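# Take three fruit from the plastic bag onto the table

## Task

Remove exactly three pieces of fruit from the plastic bag and set them on the open table surface, with every other fruit staying inside the bag.

## Robot and tools

Robot: two arms, left_arm (carrying a left hand, on the +y side) and right_arm (carrying a right hand). Each hand has five fingers driven by six motors. Base positions in the scene frame: left_arm (+0.008, +0.374, 0) m, quat_wxyz (+1.000, 0, 0, -0.013); right_arm (+0.021, -0.260, 0) m, quat_wxyz (+1.000, 0, 0, +0.001). A two-camera stand is fixed to the floor behind the arms.

Frames: the scene frame has its origin at table height, halfway between the nominal bases, +z up, +x out over the table. Reported hand poses, velocities and targets for each arm are in that arm's own base frame. Offsets you send are along the axes of that arm's current Hand target. Fixed cameras and the table use the scene frame. Arm names do not match image sides.

Hand point: a spot 0.05 m in front of the palm and 0.15 m from the wrist face. Its +z runs along the straight fingers, +y out of the palm, +x across the palm away from the thumb on the right hand (toward the thumb on the left hand). Straight fingertips extend 0.06 to 0.07 m past it along +z and sit 0.06 m behind it along -y. A wrist bracket on the little-finger side can strike objects. With the thumb turned fully across the palm, the hand can grasp things about 0.035 to 0.065 m thick.

The 28-number row (every value in [-1, 1], always all 28 even if one arm is idle): left_arm dx, dy, dz, rx, ry, rz; left hand little, ring, middle, index, thumb_bend, thumb_turn, force_limit, speed; then the same 14 for right_arm and its hand. dx..rz are an offset, not a pose: they count from the Hand target as it was when the action began, and 1.0 equals 0.6 m or 180 degrees; rx, ry, rz form a single rotation vector. Each row of an action is measured from that same start, not from the previous row. Sending six zeros re-commands the current Hand target. Finger values are absolute targets: -1 open/straight, +1 curled; thumb_bend -1 straight to +1 bent; thumb_turn -1 beside the palm to +1 across it. force_limit maps -1..+1 to roughly 0..10 N at the fingertip (0..15 N for the two thumb motors). speed rises linearly from near zero at -1 to full at +0.48 and stays full above; use -0.94 or lower for a gentle close. Zeros do not mean 'keep the hand': to leave a hand alone, resend its last executed eight numbers (or, if none yet, its hand_measured six plus hand_force_limit and hand_speed).

Tools:
- execute_actions(actions, cameras): actions is a list of actions, each a list of up to 15 rows, one row per 1/30 s; a short action repeats its last row. Images only when actions is [] or cameras names some.
- move(target, speed, blend, blocking, cameras): target is one 28-number row or up to 15 rows; every row is an offset from the same starting Hand targets. speed is m/s, 0.002 to 4.3 (default 0.25), rotation up to twice that in rad/s; one value or one per target. blend in metres rounds corners (0 = stop at each). blocking=false returns after about 0.5 s while motion continues. Paths are straight, at least 0.5 s, capped at 10 s, and avoid nothing. Do not pass near an arm's own base; go around it.
- wait(seconds 0 to 10, cameras): arms hold their last command.
- stop(cameras): brakes a running move.
- zoom_image(camera, region): camera is cam_high, cam_left_wrist or cam_right_wrist; region [x0, y0, x1, y1] pixels, at most 504 by 504.
- show_instructions(): shows the reference images (page 'FIVE-FINGER LEFT HAND page 1' and one more).
- finished_scene(scene=1): ends everything for good.

Results: end_effector_position (m) and end_effector_quat_wxyz per arm; Hand target (the last commanded, possibly clipped pose that next offsets count from); joint positions, velocities (may read 'within noise'), torques; hand_measured, hand_stopped_by (moving, target, force, stalled, fault) and hand_load_n, all in motor order; hand_force_limit, hand_speed; motor temperatures. A move adds a 'move:' line naming the ending (done, off_target, moving, held, fault) and limits (paced = pose clipped, held = steps withheld). Cameras: cam_high 896x504, cam_left_wrist and cam_right_wrist 672x504.

Behaviour to expect: arms sag and rest 1 to 3 cm (sometimes 5 cm) off command, usually low; resend the gap as an offset. Orientation is clipped to 40 degrees from the measured one per step. A blocked arm keeps pressing until moved away. A grip load near 0 in hand_load_n means the fruit slipped out.

Avoid: anything falling or being left off the table (fails the task); the arms touching or squeezing each other; hard hits on fixed or heavy objects; fast contact or targets set deep past a surface; overloading fingers; releasing fruit while it moves. Holding loads or stretched arms heats motors: MOTOR HOT appears at 85 °C and at 100 °C the arm drops for 30 to 60 s.

Each tool is called after "Request:" as name(argument=value, ...) on one line, values as JSON.

Reference images:

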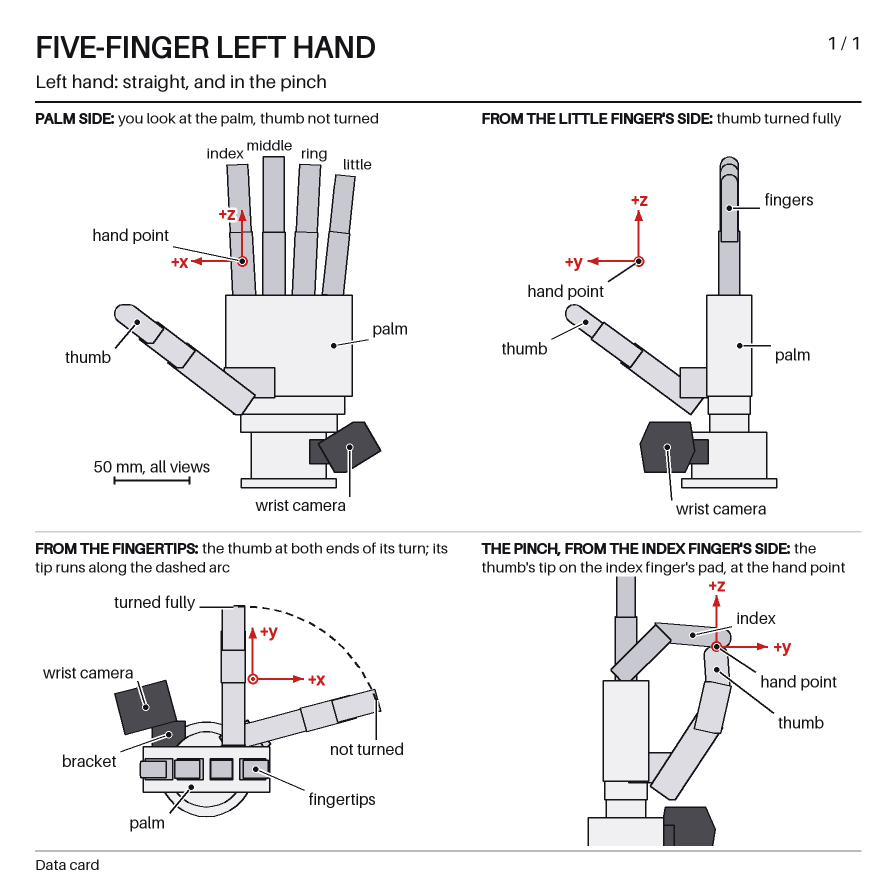

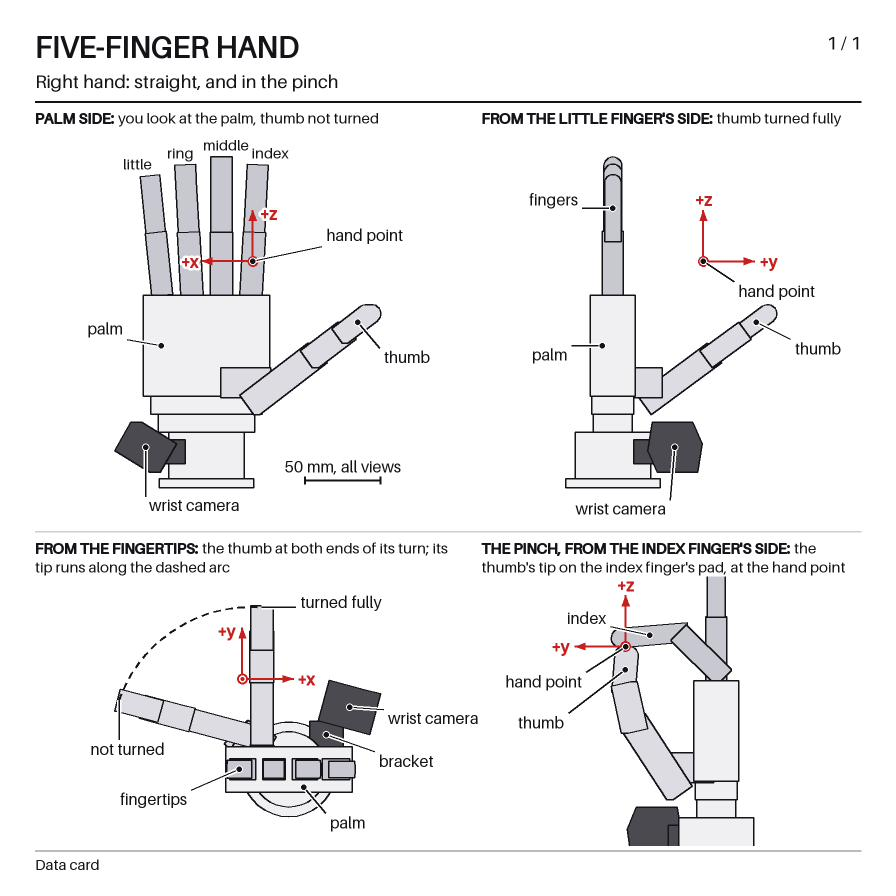

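## Session

Request:
execute_actions(actions=[])

Scene clock: 0.00 s.
left_arm: end_effector_position=(+0.3374, -0.4941, +0.3371) hand_measured=(-1.000, -1.000, -1.000, -1.000, -1.000, -1.000) hand_load_n=(+0.0, +0.0, +0.0, +0.0, +0.0, +0.0) hand_stopped_by=(target, target, target, target, target, target) hand_force_limit=0.00 hand_speed=-0.80 end_effector_quat_wxyz=(+0.559, +0.780, -0.210, -0.190) | right_arm: end_effector_position=(+0.0522, -0.2112, +0.1162) hand_measured=(-1.000, -1.000, -1.000, -1.000, -1.000, -1.000) hand_load_n=(+0.0, +0.0, +0.0, +0.0, +0.0, +0.0) hand_stopped_by=(target, target, target, target, target, target) hand_force_limit=0.00 hand_speed=-0.80 end_effector_quat_wxyz=(+0.160, +0.932, -0.269, -0.185)
Joint positions: left_arm=[-0.628 1.704 1.487 -1.237 1.26 -1.758] | right_arm=[-0.647 1.102 0.635 -1.352 0.431 -1.601]
Joint velocities: within noise
Joint torques (N m): no reading
Motor temperatures (°C): left_arm=[24 28 29 35 30 24] | right_arm=[37 23 33 30 29 33]
Heat: left arm: hottest wrist pitch 35 °C; right arm: hottest waist 37 °C.
Hand target: left_arm +0.3399, -0.4960, +0.3487; +0.565, +0.775, -0.219, -0.179 | right_arm +0.0585, -0.2167, +0.1243; +0.166, +0.931, -0.273, -0.175

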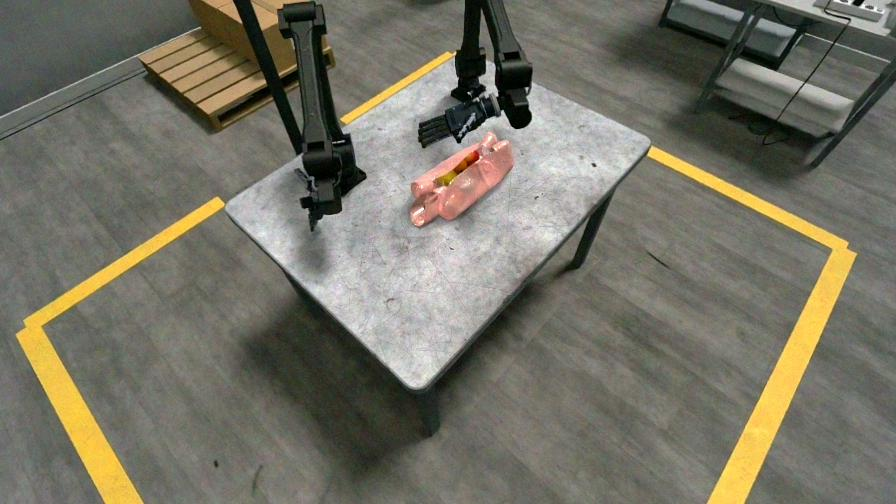

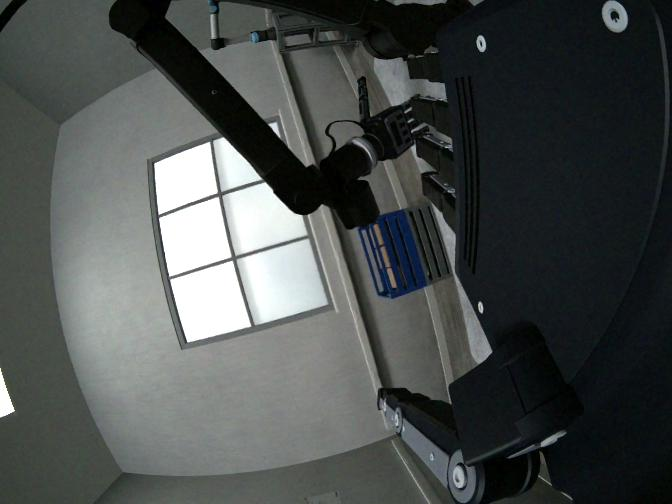

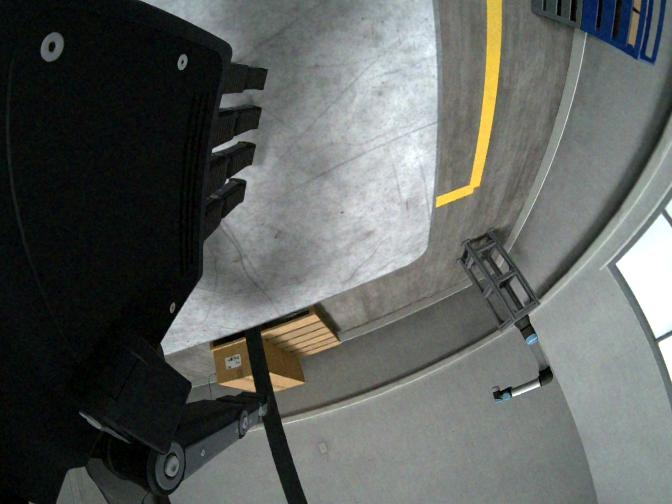

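Request:
zoom_image(camera="cam_high", region=[380, 60, 560, 240])

Request:
zoom_image(camera="cam_high", region=[400, 120, 530, 240])

Scaled by 2.800.

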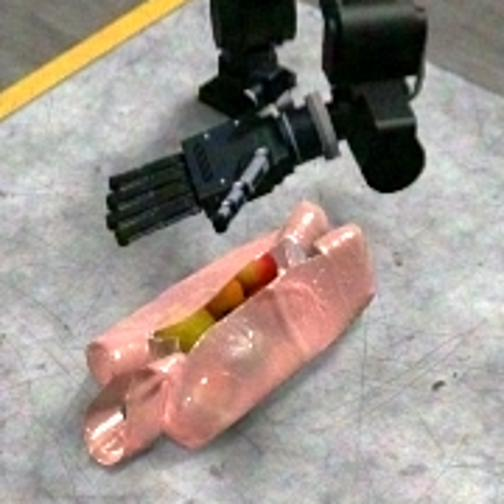

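Scaled by 3.877.

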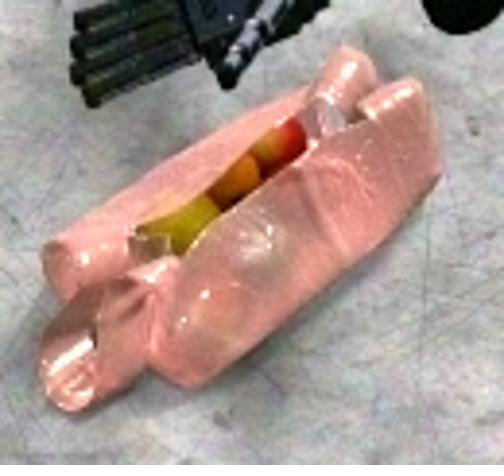

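Request:
move(target=[-0.006,0.095,-0.031,0.389,0.123,-0.151,-1,-1,-1,-1,-1,-1,0,-0.8,0,0,0,0,0,0,-1,-1,-1,-1,-1,-1,0,-0.8], speed=0.25, cameras=["all"])

Scene clock: 5.87 s.
left_arm: end_effector_position=(+0.3428, -0.4881, +0.3875) hand_measured=(-1.000, -1.000, -1.000, -1.000, -1.000, -1.000) hand_load_n=(+0.0, +0.5, +0.0, +0.0, +0.0, +0.0) hand_stopped_by=(target, target, target, target, target, target) hand_force_limit=0.00 hand_speed=-0.80 end_effector_quat_wxyz=(+0.114, +0.977, -0.170, +0.056) | right_arm: end_effector_position=(+0.0522, -0.2112, +0.1162) hand_measured=(-1.000, -1.000, -1.000, -1.000, -1.000, -1.000) hand_load_n=(+0.0, +0.0, +0.0, +0.0, +0.0, +0.0) hand_stopped_by=(target, target, target, target, target, target) hand_force_limit=0.00 hand_speed=-0.80 end_effector_quat_wxyz=(+0.160, +0.932, -0.269, -0.185)
Joint positions: left_arm=[-0.864 1.644 1.984 -1.678 0.103 -2.102] | right_arm=[-0.647 1.102 0.635 -1.352 0.431 -1.601]
Joint torques (N m): left_arm=[-1.32 -15.03 10.18 0.92 -0.01 -0.18] | right_arm=[-3.19 -1.9 10.18 0.39 0.36 0.06]
Heat: left arm: hottest wrist pitch 35 °C; right arm: hottest waist 37 °C.
Hand target: left_arm +0.3389, -0.4944, +0.4086; +0.000, +1.000, +0.000, -0.001 | right_arm +0.0585, -0.2167, +0.1243; +0.166, +0.931, -0.273, -0.175
Off the commanded pose: left_arm 0.022 m, 25 deg | right_arm 0.012 m, 1 deg.
joint sent to its limit (left arm) — joint 4 (wrist pitch), lower limit; joint 6 (wrist roll), lower limit. The joint targets are off in orientation, not in position.
move: off_target (left_arm, right_arm)
camera_calibration:
cam_left_wrist: T_world_to_cam=[[0.568674, 0.799724, -0.192487, 0.270635], [0.681307, -0.326819, 0.654989, -0.647034], [0.460902, -0.503617, -0.730711, -0.010235], [0, 0, 0, 1]] pos_world=[0.291643, -0.43305, 0.468415]

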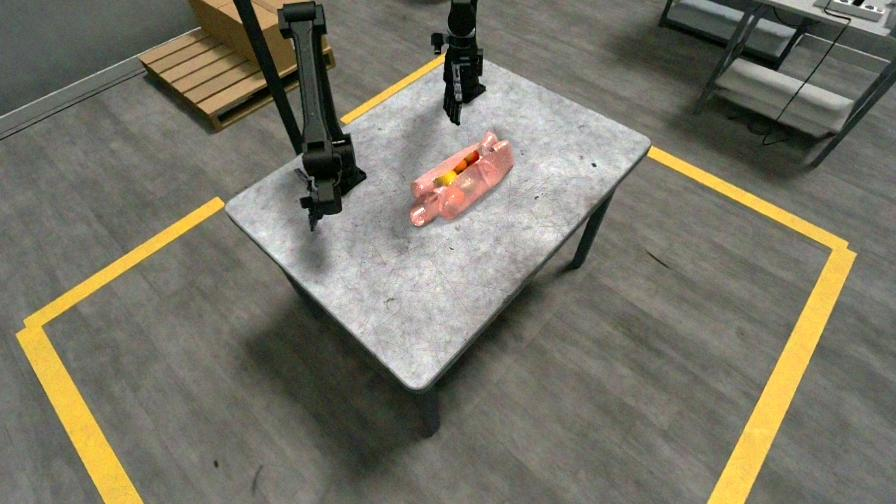

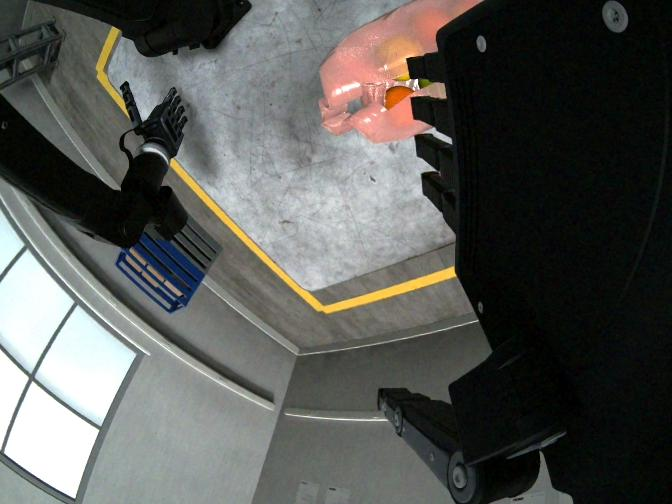

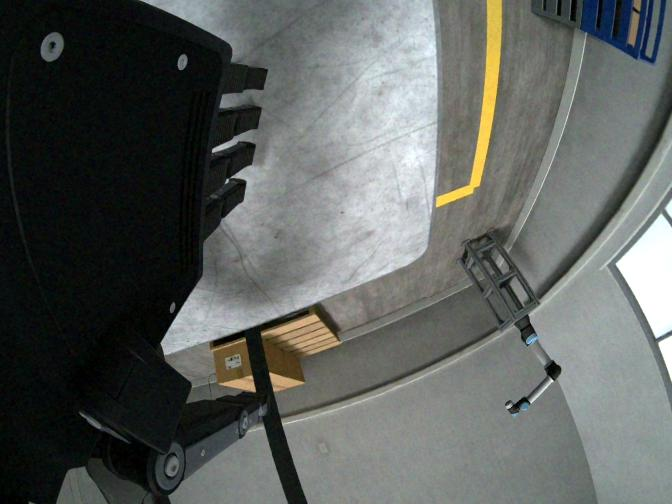

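Request:
move(target=[0,-0.465,0.05,0,0,0.5,-1,-1,-1,-1,-1,-1,0,-0.8,0,0,0,0,0,0,-1,-1,-1,-1,-1,-1,0,-0.8], speed=0.25, cameras=["all"])

Scene clock: 11.27 s.
left_arm: end_effector_position=(+0.3442, -0.2200, +0.3704) hand_measured=(-1.000, -1.000, -1.000, -1.000, -1.000, -1.000) hand_load_n=(+0.0, +0.0, +0.0, +0.0, +0.0, +0.0) hand_stopped_by=(target, target, target, target, target, target) hand_force_limit=0.00 hand_speed=-0.80 end_effector_quat_wxyz=(-0.022, +0.707, -0.698, +0.111) | right_arm: end_effector_position=(+0.0522, -0.2112, +0.1162) hand_measured=(-1.000, -1.000, -1.000, -1.000, -1.000, -1.000) hand_load_n=(+0.0, +0.0, +0.0, +0.0, +0.0, +0.0) hand_stopped_by=(target, target, target, target, target, target) hand_force_limit=0.00 hand_speed=-0.80 end_effector_quat_wxyz=(+0.160, +0.932, -0.269, -0.185)
Joint positions: left_arm=[-0.419 1.4 1.73 -1.678 0.036 -0.436] | right_arm=[-0.647 1.102 0.635 -1.352 0.431 -1.601]
Joint torques (N m): left_arm=[-0.09 -12.45 7.31 0.85 -0.06 0.07] | right_arm=[-3.08 -1.2 10.1 0.38 0.42 0.04]
Heat: left arm: hottest wrist pitch 35 °C; right arm: hottest waist 37 °C.
Hand target: left_arm +0.3389, -0.2154, +0.3787; +0.001, +0.707, -0.707, +0.000 | right_arm +0.0585, -0.2167, +0.1243; +0.166, +0.931, -0.273, -0.175
Off the commanded pose: left_arm 0.011 m, 13 deg | right_arm 0.012 m, 1 deg.
joint sent to its limit (left arm) — joint 4 (wrist pitch), lower limit. The joint targets are off in orientation, not in position.
move: off_target (left_arm, right_arm)
camera_calibration:
cam_left_wrist: T_world_to_cam=[[0.957349, -0.226967, 0.178795, -0.445054], [-0.288721, -0.77516, 0.561932, -0.279393], [0.011055, -0.589587, -0.807629, 0.275916], [0, 0, 0, 1]] pos_world=[0.342355, -0.154911, 0.459411]

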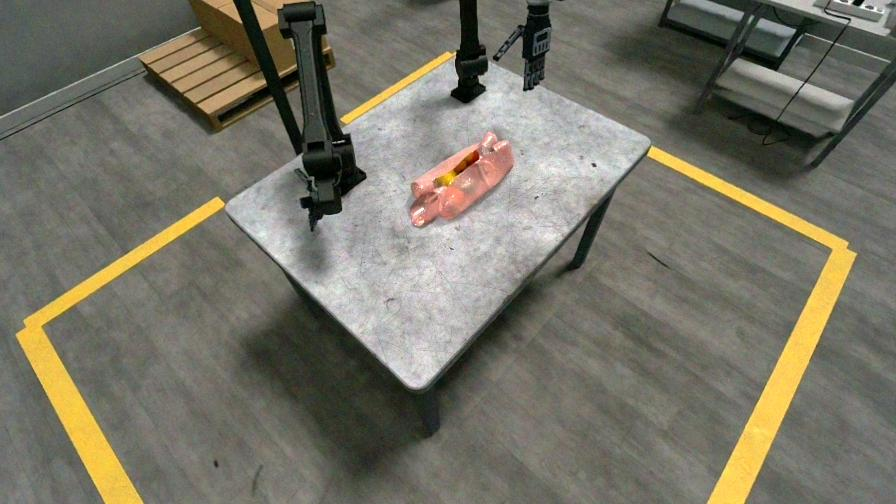

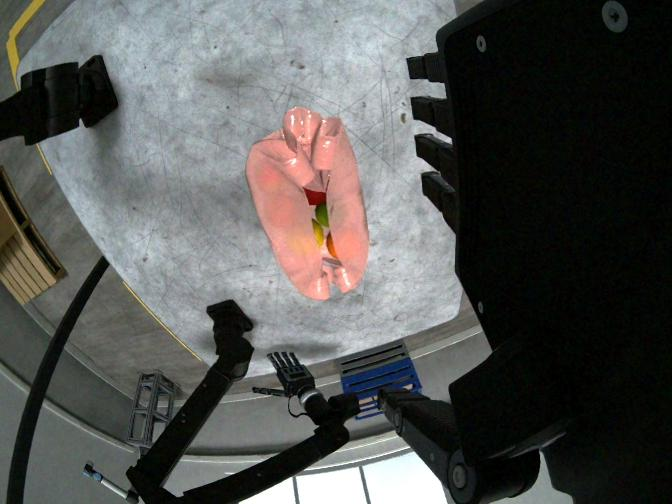

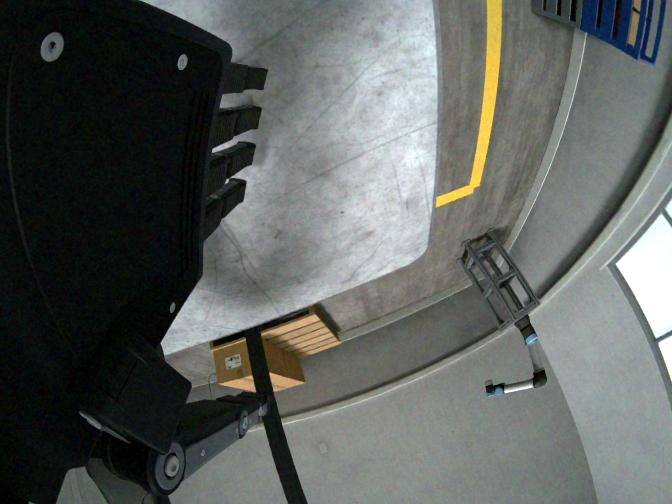

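Request:
zoom_image(camera="cam_left_wrist", region=[200, 80, 410, 330])

Request:
zoom_image(camera="cam_left_wrist", region=[270, 160, 370, 280])

Scaled by 2.016 from the camera's 672x504 image, which has a finer 960x720 frame.

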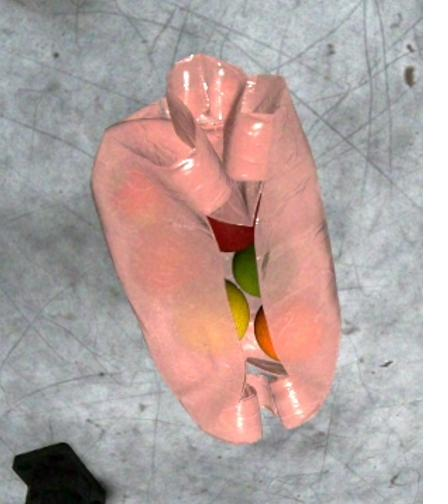

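Scaled by 4.200 from the camera's 672x504 image, which has a finer 960x720 frame.

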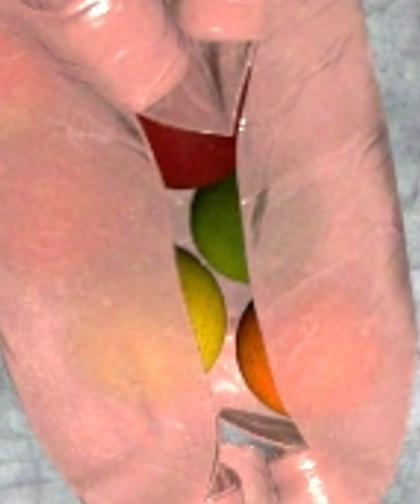

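Request:
move(target=[[0,0,0,0,0,0,-1,-1,-1,-1,-1,-1,0,-0.8,0.186,-0.151,-0.450,0.390,0.131,0.304,-1,-1,-1,-1,-1,-1,0,-0.8],[0,0,0,0,0,0,-1,-1,-1,-1,-1,-1,0,-0.8,-0.146,-0.539,-0.539,0.390,0.131,0.304,-1,-1,-1,-1,-1,-1,0,-0.8]], blend=[0.05,0], speed=0.25, cameras=["all"])

Scene clock: 20.53 s.
left_arm: end_effector_position=(+0.3442, -0.2200, +0.3704) hand_measured=(-1.000, -1.000, -1.000, -1.000, -1.000, -1.000) hand_load_n=(+0.0, +0.0, +0.0, +0.0, +0.0, +0.0) hand_stopped_by=(target, target, target, target, target, target) hand_force_limit=0.00 hand_speed=-0.80 end_effector_quat_wxyz=(-0.022, +0.707, -0.698, +0.111) | right_arm: end_effector_position=(+0.2641, +0.1518, +0.2744) hand_measured=(-1.000, -1.000, -1.000, -1.000, -1.000, -1.000) hand_load_n=(+0.0, +0.0, +0.0, +0.0, +0.0, +0.0) hand_stopped_by=(target, target, target, target, target, target) hand_force_limit=0.00 hand_speed=-0.80 end_effector_quat_wxyz=(-0.249, +0.665, -0.652, +0.268)
Joint positions: left_arm=[-0.419 1.4 1.73 -1.678 0.036 -0.436] | right_arm=[0.623 0.774 0.97 -1.131 0.424 0.462]
Joint torques (N m): left_arm=[-0.15 -12.34 7.25 0.84 -0.08 0.08] | right_arm=[-2.02 1.85 15.06 1.37 0.46 0.13]
Heat: left arm: hottest wrist pitch 35 °C; right arm: hottest waist 37 °C.
Hand target: left_arm +0.3389, -0.2154, +0.3787; +0.001, +0.707, -0.707, +0.000 | right_arm +0.2694, +0.1595, +0.2999; -0.271, +0.653, -0.653, +0.270
Off the commanded pose: left_arm 0.011 m, 13 deg | right_arm 0.027 m, 3 deg.
joint sent to its limit (left arm) — joint 4 (wrist pitch), lower limit. The joint targets are off in orientation, not in position.
move: off_target (left_arm, right_arm)
camera_calibration:
cam_left_wrist: T_world_to_cam=[[0.957349, -0.226967, 0.178795, -0.445054], [-0.288721, -0.77516, 0.561932, -0.279393], [0.011055, -0.589587, -0.807629, 0.275916], [0, 0, 0, 1]] pos_world=[0.342355, -0.154911, 0.459411]
cam_right_wrist: T_world_to_cam=[[-0.686534, -0.302246, -0.6613, 0.405971], [-0.523898, 0.8363, 0.161659, -0.0294353], [0.504184, 0.457439, -0.732495, 0.115128], [0, 0, 0, 1]] pos_world=[0.205246, 0.0946557, 0.357558]

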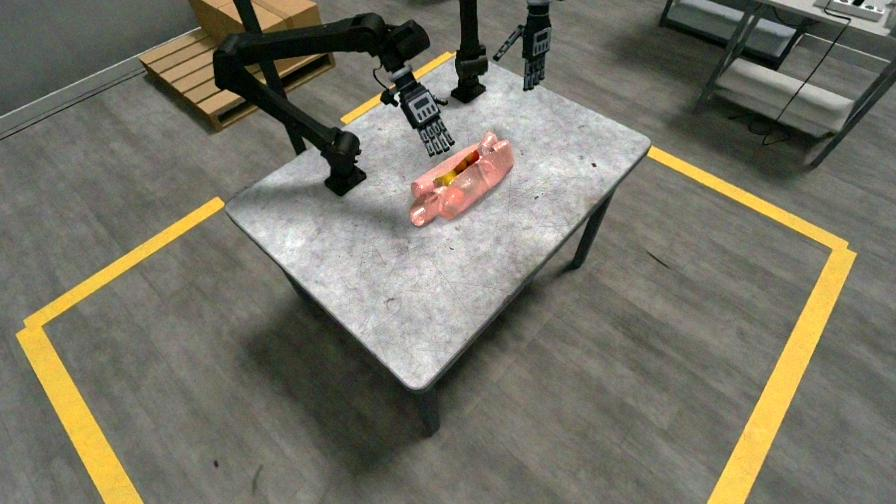

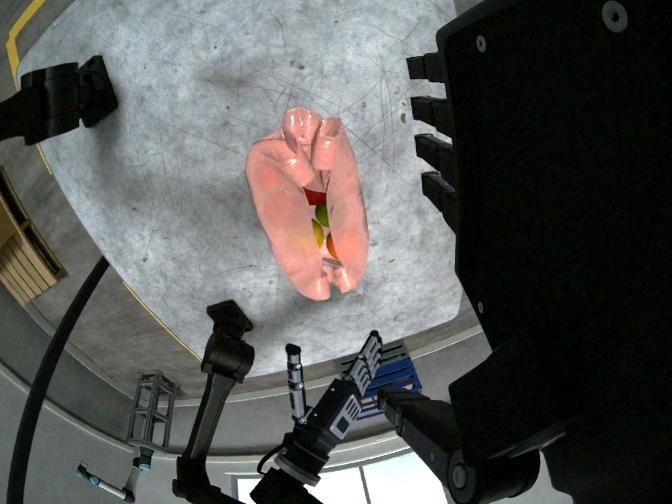

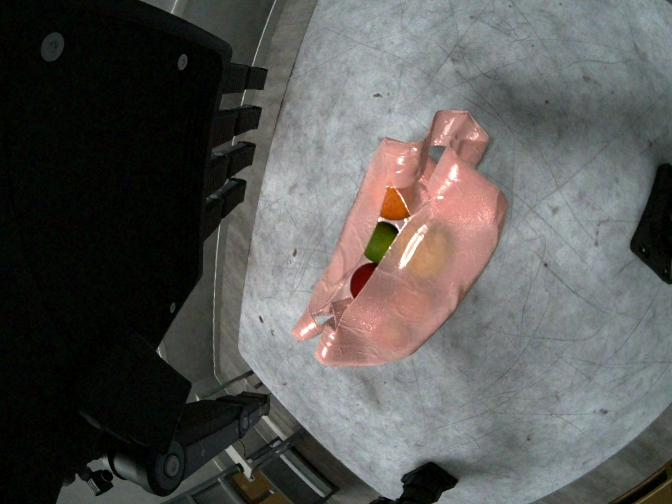

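Request:
zoom_image(camera="cam_right_wrist", region=[280, 90, 530, 380])

Scaled by 1.738 from the camera's 672x504 image, which has a finer 960x720 frame.

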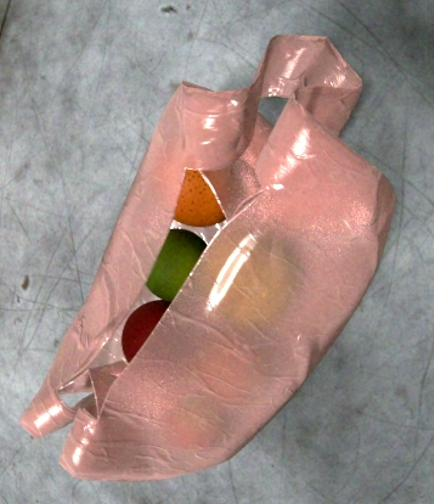

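Request:
move(target=[0,0,0,0,0,0,-1,-1,-1,-1,-1,-1,0,-0.8,0,0,0,0,0,0,1,1,-0.3,-0.3,-0.6,1,0,0], cameras=["all"])

Scene clock: 23.90 s.
left_arm: end_effector_position=(+0.3442, -0.2200, +0.3704) hand_measured=(-1.000, -1.000, -1.000, -1.000, -1.000, -1.000) hand_load_n=(+0.0, +0.0, +0.0, +0.0, +0.0, +0.0) hand_stopped_by=(target, target, target, target, target, target) hand_force_limit=0.00 hand_speed=-0.80 end_effector_quat_wxyz=(-0.022, +0.707, -0.698, +0.111) | right_arm: end_effector_position=(+0.2640, +0.1523, +0.2744) hand_measured=(+1.000, +1.000, -0.300, -0.300, -0.600, +1.000) hand_load_n=(+0.0, +0.5, +0.0, +0.0, +0.0, -0.5) hand_stopped_by=(target, target, target, target, target, target) hand_force_limit=0.00 hand_speed=0.00 end_effector_quat_wxyz=(-0.249, +0.662, -0.655, +0.266)
Joint positions: left_arm=[-0.419 1.4 1.73 -1.678 0.036 -0.436] | right_arm=[0.624 0.774 0.97 -1.132 0.424 0.471]
Joint torques (N m): left_arm=[-0.21 -12.51 7.32 0.84 -0.08 0.09] | right_arm=[-2.61 -0.44 14.98 1.42 0.38 0.09]
Heat: left arm: hottest wrist pitch 35 °C; right arm: hottest waist 37 °C.
Hand target: left_arm +0.3389, -0.2154, +0.3787; +0.001, +0.707, -0.707, +0.000 | right_arm +0.2694, +0.1595, +0.2999; -0.271, +0.653, -0.653, +0.270
Off the commanded pose: left_arm 0.011 m, 13 deg | right_arm 0.027 m, 3 deg.
joint sent to its limit (left arm) — joint 4 (wrist pitch), lower limit. The joint targets are off in orientation, not in position.
move: off_target (left_arm, right_arm)
camera_calibration:
cam_left_wrist: T_world_to_cam=[[0.957349, -0.226967, 0.178795, -0.445054], [-0.288721, -0.77516, 0.561932, -0.279393], [0.011055, -0.589587, -0.807629, 0.275916], [0, 0, 0, 1]] pos_world=[0.342355, -0.154911, 0.459411]
cam_right_wrist: T_world_to_cam=[[-0.689126, -0.294303, -0.662187, 0.405703], [-0.518391, 0.838736, 0.166712, -0.0331038], [0.506336, 0.458157, -0.730558, 0.113724], [0, 0, 0, 1]] pos_world=[0.204837, 0.0950614, 0.357252]

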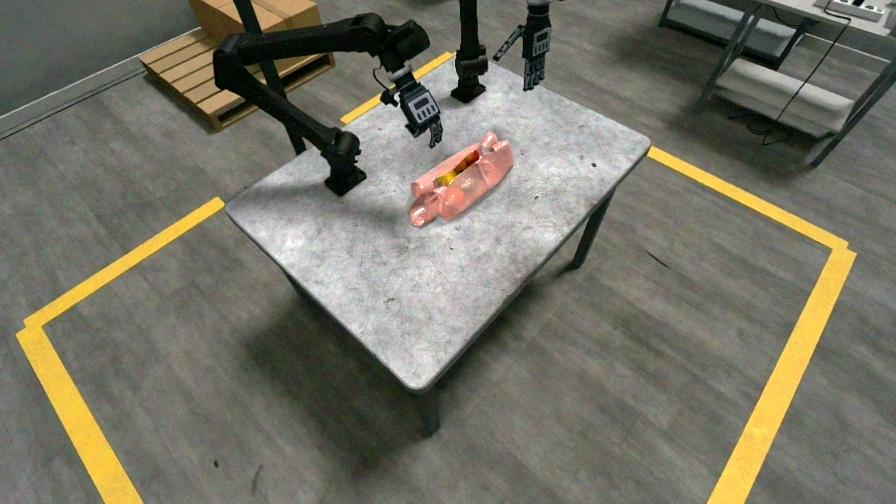

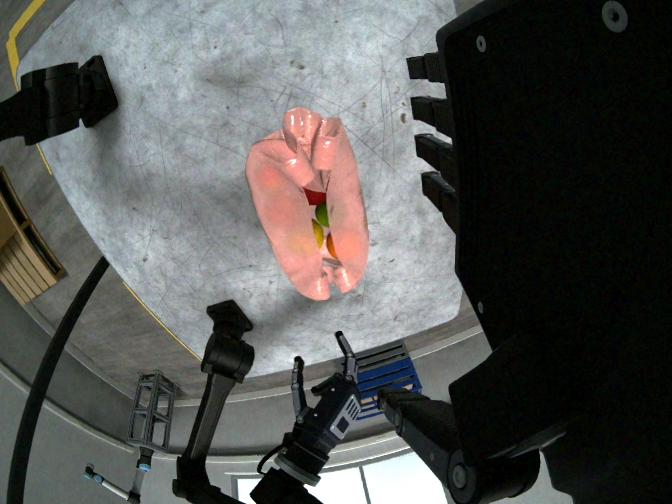

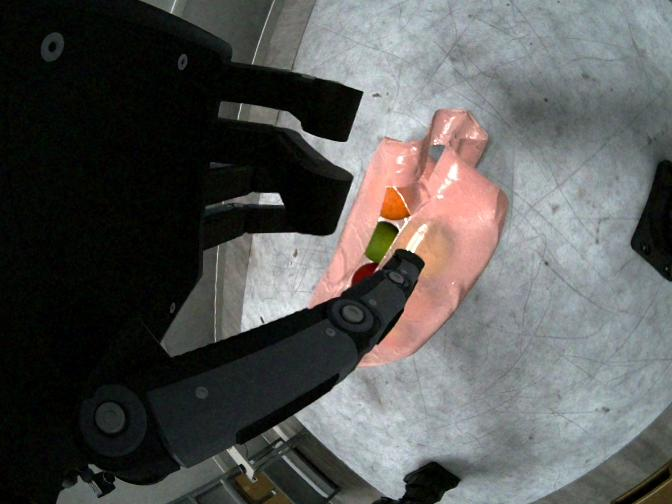

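Request:
move(target=[0,0,0,0,0,0,-1,-1,-1,-1,-1,-1,0,-0.8,-0.0475,0.0935,0.2245,0,0,0,1,1,0,0,-0.2,1,0,0], speed=0.15, cameras=["all"])

Scene clock: 26.83 s.
left_arm: end_effector_position=(+0.3442, -0.2200, +0.3704) hand_measured=(-1.000, -1.000, -1.000, -1.000, -1.000, -1.000) hand_load_n=(+0.0, +0.0, +0.0, +0.0, +0.0, +0.0) hand_stopped_by=(target, target, target, target, target, target) hand_force_limit=0.00 hand_speed=-0.80 end_effector_quat_wxyz=(-0.022, +0.707, -0.698, +0.111) | right_arm: end_effector_position=(+0.3188, +0.1906, +0.1653) hand_measured=(+1.000, +1.000, +0.000, +0.000, -0.200, +1.000) hand_load_n=(+0.5, +0.0, +0.5, +0.0, +0.0, +0.0) hand_stopped_by=(target, target, target, target, target, target) hand_force_limit=0.00 hand_speed=0.00 end_effector_quat_wxyz=(-0.267, +0.655, -0.656, +0.264)
Joint positions: left_arm=[-0.419 1.4 1.73 -1.678 0.036 -0.436] | right_arm=[0.613 0.948 0.755 -0.706 0.409 0.469]
Joint torques (N m): left_arm=[-0.09 -12.28 7.27 0.83 -0.08 0.08] | right_arm=[-3.72 -0.32 9.81 2.43 0.14 -0.19]
Heat: left arm: hottest wrist pitch 35 °C; right arm: hottest waist 37 °C.
Hand target: left_arm +0.3389, -0.2154, +0.3787; +0.001, +0.707, -0.707, +0.000 | right_arm +0.3251, +0.1881, +0.1651; -0.271, +0.653, -0.653, +0.270
Off the commanded pose: left_arm 0.011 m, 13 deg | right_arm 0.007 m, 1 deg.
joint sent to its limit (left arm) — joint 4 (wrist pitch), lower limit. The joint targets are off in orientation, not in position.
move: off_target (left_arm)
camera_calibration:
cam_left_wrist: T_world_to_cam=[[0.957349, -0.226967, 0.178795, -0.445054], [-0.288721, -0.77516, 0.561932, -0.279393], [0.011055, -0.589587, -0.807629, 0.275916], [0, 0, 0, 1]] pos_world=[0.342355, -0.154911, 0.459411]
cam_right_wrist: T_world_to_cam=[[-0.673485, -0.273587, -0.686708, 0.377639], [-0.522236, 0.833571, 0.180082, -0.0185979], [0.523151, 0.479906, -0.704275, -0.0250161], [0, 0, 0, 1]] pos_world=[0.257709, 0.130825, 0.245058]

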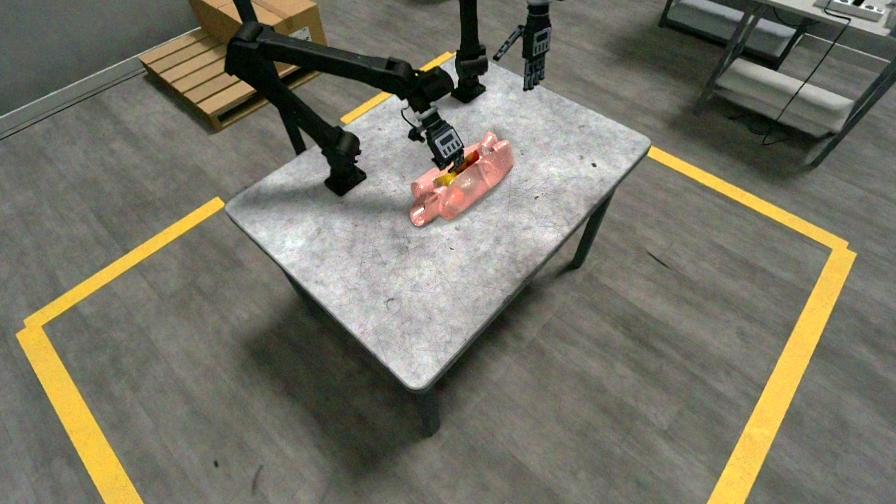

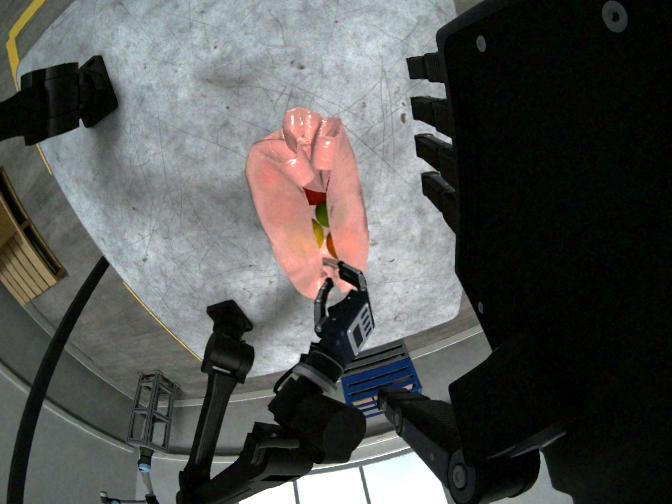

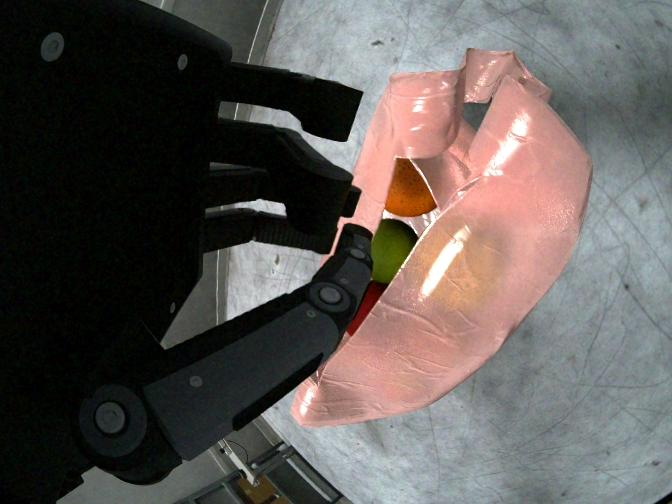

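Request:
zoom_image(camera="cam_left_wrist", region=[270, 180, 410, 340])

Request:
zoom_image(camera="cam_right_wrist", region=[240, 50, 600, 430])

Scaled by 3.150 from the camera's 672x504 image, which has a finer 960x720 frame.

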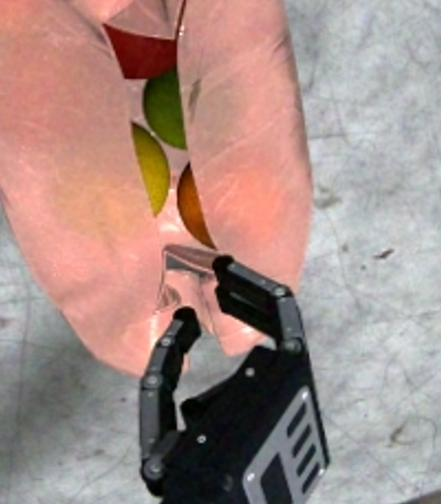

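Scaled by 1.326 from the camera's 672x504 image, which has a finer 960x720 frame.

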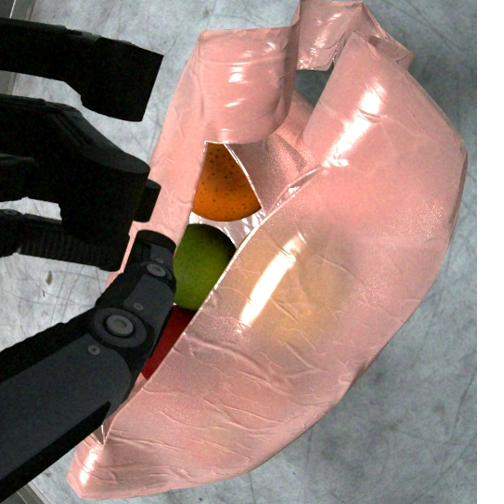

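Request:
move(target=[0,0,0,0,0,0,-1,-1,-1,-1,-1,-1,0,-0.8,-0.08,0.0637,0.0778,0,0,0,1,1,0,0,-0.2,1,0,0], speed=0.1, cameras=["all"])

Request:
zoom_image(camera="cam_left_wrist", region=[250, 150, 410, 310])

Request:
zoom_image(camera="cam_right_wrist", region=[240, 50, 600, 430])

Scene clock: 29.20 s.
left_arm: end_effector_position=(+0.3442, -0.2200, +0.3704) hand_measured=(-1.000, -1.000, -1.000, -1.000, -1.000, -1.000) hand_load_n=(+0.0, +0.0, +0.0, +0.0, +0.0, +0.0) hand_stopped_by=(target, target, target, target, target, target) hand_force_limit=0.00 hand_speed=-0.80 end_effector_quat_wxyz=(-0.022, +0.707, -0.698, +0.111) | right_arm: end_effector_position=(+0.3295, +0.2305, +0.1056) hand_measured=(+1.000, +1.000, +0.000, +0.000, -0.200, +1.000) hand_load_n=(+0.0, +0.0, +0.0, +0.0, +0.0, +0.0) hand_stopped_by=(target, target, target, target, target, target) hand_force_limit=0.00 hand_speed=0.00 end_effector_quat_wxyz=(-0.262, +0.657, -0.653, +0.269)
Joint positions: left_arm=[-0.419 1.4 1.73 -1.678 0.036 -0.436] | right_arm=[0.706 1.121 0.707 -0.525 0.475 0.541]
Joint torques (N m): left_arm=[-0.15 -12.28 7.27 0.84 -0.07 0.08] | right_arm=[-1.73 -3.31 9.16 2.56 0.42 0.13]
Heat: left arm: hottest wrist pitch 35 °C; right arm: hottest waist 37 °C.
Hand target: left_arm +0.3389, -0.2154, +0.3787; +0.001, +0.707, -0.707, +0.000 | right_arm +0.3311, +0.2361, +0.1051; -0.271, +0.653, -0.653, +0.270
Off the commanded pose: left_arm 0.011 m, 13 deg | right_arm 0.006 m, 1 deg.
joint sent to its limit (left arm) — joint 4 (wrist pitch), lower limit. The joint targets are off in orientation, not in position.
move: off_target (left_arm)
camera_calibration:
cam_left_wrist: T_world_to_cam=[[0.957349, -0.226967, 0.178795, -0.445054], [-0.288721, -0.77516, 0.561932, -0.279393], [0.011055, -0.589587, -0.807629, 0.275916], [0, 0, 0, 1]] pos_world=[0.342355, -0.154911, 0.459411]
cam_right_wrist: T_world_to_cam=[[-0.673277, -0.285385, -0.682095, 0.356944], [-0.522973, 0.835936, 0.166461, -0.0344018], [0.522683, 0.468792, -0.712065, -0.0883515], [0, 0, 0, 1]] pos_world=[0.26851, 0.172043, 0.186284]

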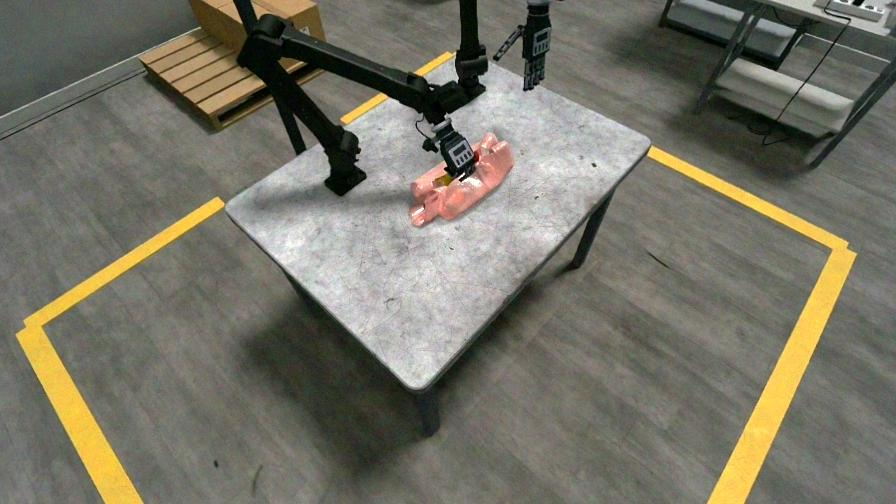

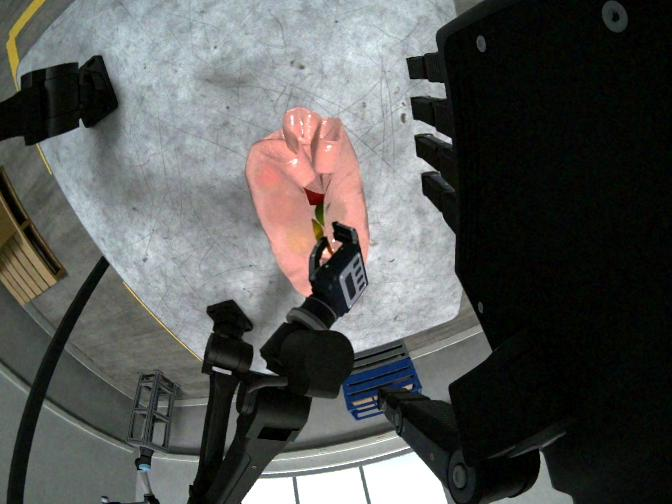

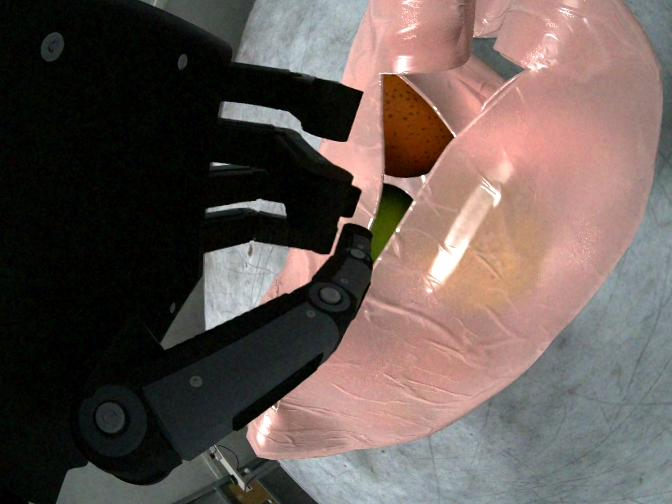

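Scaled by 3.150 from the camera's 672x504 image, which has a finer 960x720 frame.

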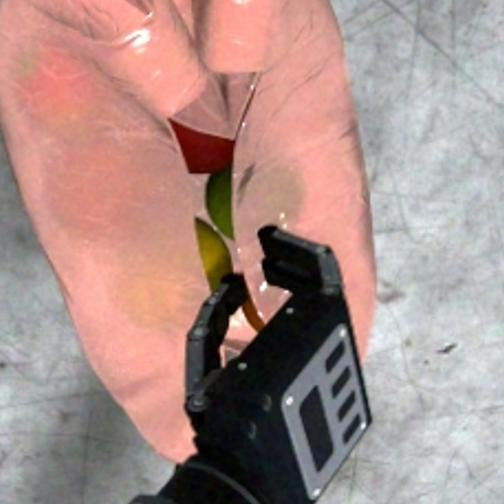

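Scaled by 1.326 from the camera's 672x504 image, which has a finer 960x720 frame.

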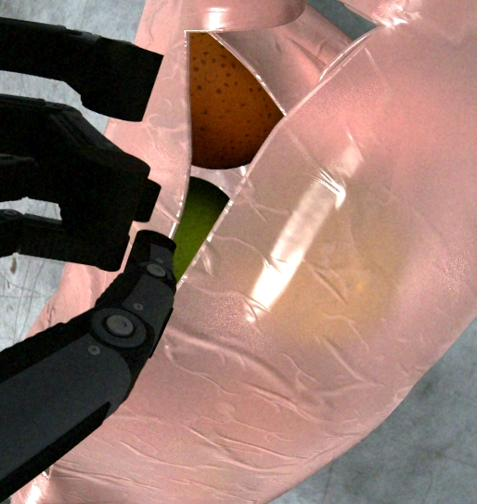

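Request:
move(target=[[0,0,0,0,0,0,-1,-1,-1,-1,-1,-1,0,-0.8,-0.0125,0.0112,-0.0112,0,0,0,1,1,0.15,0.15,0,1,0,0],[0,0,0,0,0,0,-1,-1,-1,-1,-1,-1,0,-0.8,-0.0125,0.0335,0.0112,0,0,0,1,1,0.15,0.15,0,1,0,0]], speed=0.08, cameras=["all"])

Request:
zoom_image(camera="cam_left_wrist", region=[250, 150, 410, 310])

Request:
zoom_image(camera="cam_right_wrist", region=[240, 50, 600, 430])

Scene clock: 32.43 s.
left_arm: end_effector_position=(+0.3442, -0.2200, +0.3704) hand_measured=(-1.000, -1.000, -1.000, -1.000, -1.000, -1.000) hand_load_n=(+0.0, +0.0, +0.0, +0.0, +0.0, +0.0) hand_stopped_by=(target, target, target, target, target, target) hand_force_limit=0.00 hand_speed=-0.80 end_effector_quat_wxyz=(-0.022, +0.707, -0.698, +0.111) | right_arm: end_effector_position=(+0.3203, +0.2380, +0.0866) hand_measured=(+1.000, +1.000, +0.150, +0.150, +0.000, +1.000) hand_load_n=(+0.0, +0.0, +0.5, +0.0, +0.0, +0.0) hand_stopped_by=(target, target, target, target, target, target) hand_force_limit=0.00 hand_speed=0.00 end_effector_quat_wxyz=(-0.261, +0.657, -0.653, +0.270)
Joint positions: left_arm=[-0.419 1.4 1.73 -1.678 0.036 -0.436] | right_arm=[0.744 1.146 0.671 -0.482 0.498 0.577]
Joint torques (N m): left_arm=[-0.15 -12.28 7.31 0.87 -0.06 0.06] | right_arm=[-1.55 -2.61 8.9 2.63 0.47 0.12]
Heat: left arm: hottest wrist pitch 35 °C; right arm: hottest waist 37 °C.
Hand target: left_arm +0.3389, -0.2154, +0.3787; +0.001, +0.707, -0.707, +0.000 | right_arm +0.3216, +0.2436, +0.0862; -0.271, +0.653, -0.653, +0.270
Off the commanded pose: left_arm 0.011 m, 13 deg | right_arm 0.006 m, 1 deg.
joint sent to its limit (left arm) — joint 4 (wrist pitch), lower limit. The joint targets are off in orientation, not in position.
move: off_target (left_arm)
camera_calibration:
cam_left_wrist: T_world_to_cam=[[0.957349, -0.226967, 0.178795, -0.445054], [-0.288721, -0.77516, 0.561932, -0.279393], [0.011055, -0.589587, -0.807629, 0.275916], [0, 0, 0, 1]] pos_world=[0.342355, -0.154911, 0.459411]
cam_right_wrist: T_world_to_cam=[[-0.673469, -0.285382, -0.681907, 0.340045], [-0.522424, 0.836386, 0.165927, -0.0425565], [0.522985, 0.467991, -0.71237, -0.100447], [0, 0, 0, 1]] pos_world=[0.259309, 0.179645, 0.167385]

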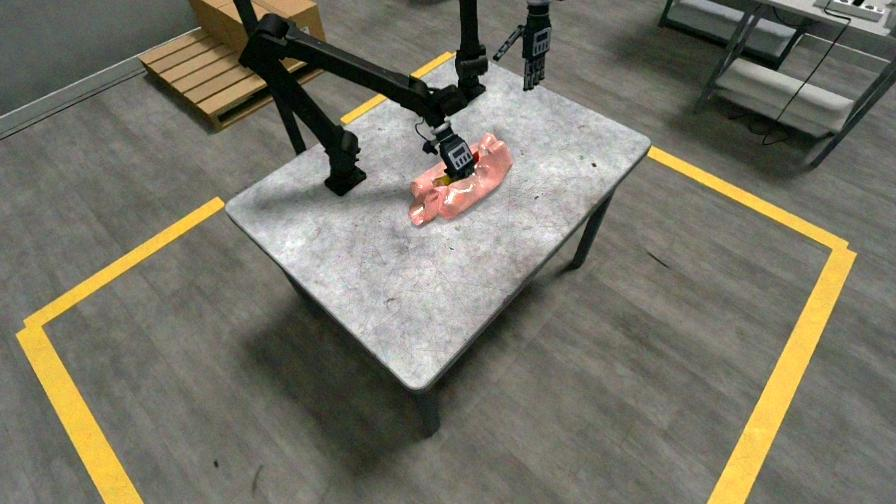

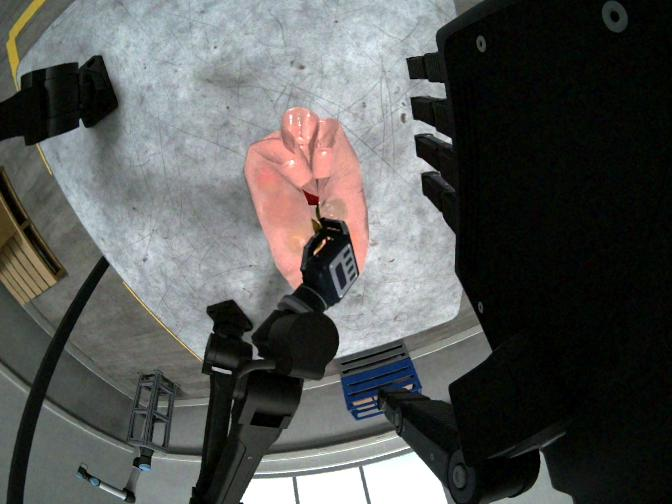

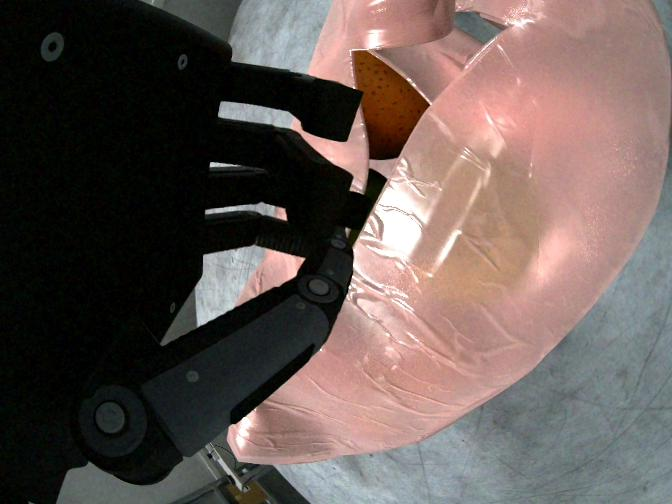

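Scaled by 3.150 from the camera's 672x504 image, which has a finer 960x720 frame.

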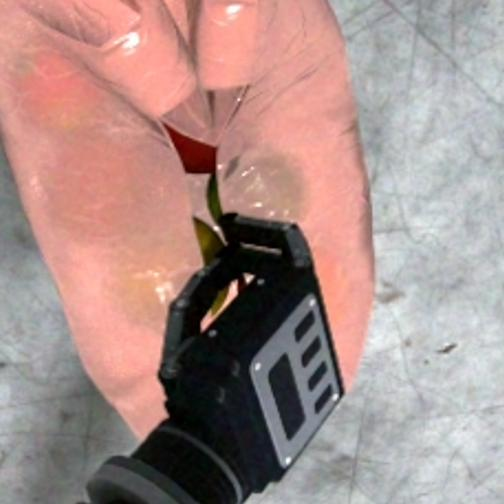

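Scaled by 1.326 from the camera's 672x504 image, which has a finer 960x720 frame.

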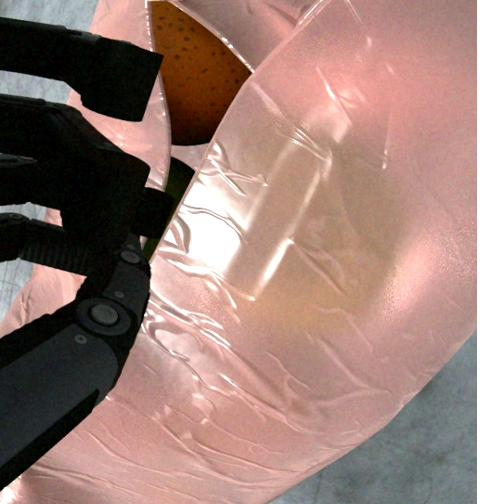

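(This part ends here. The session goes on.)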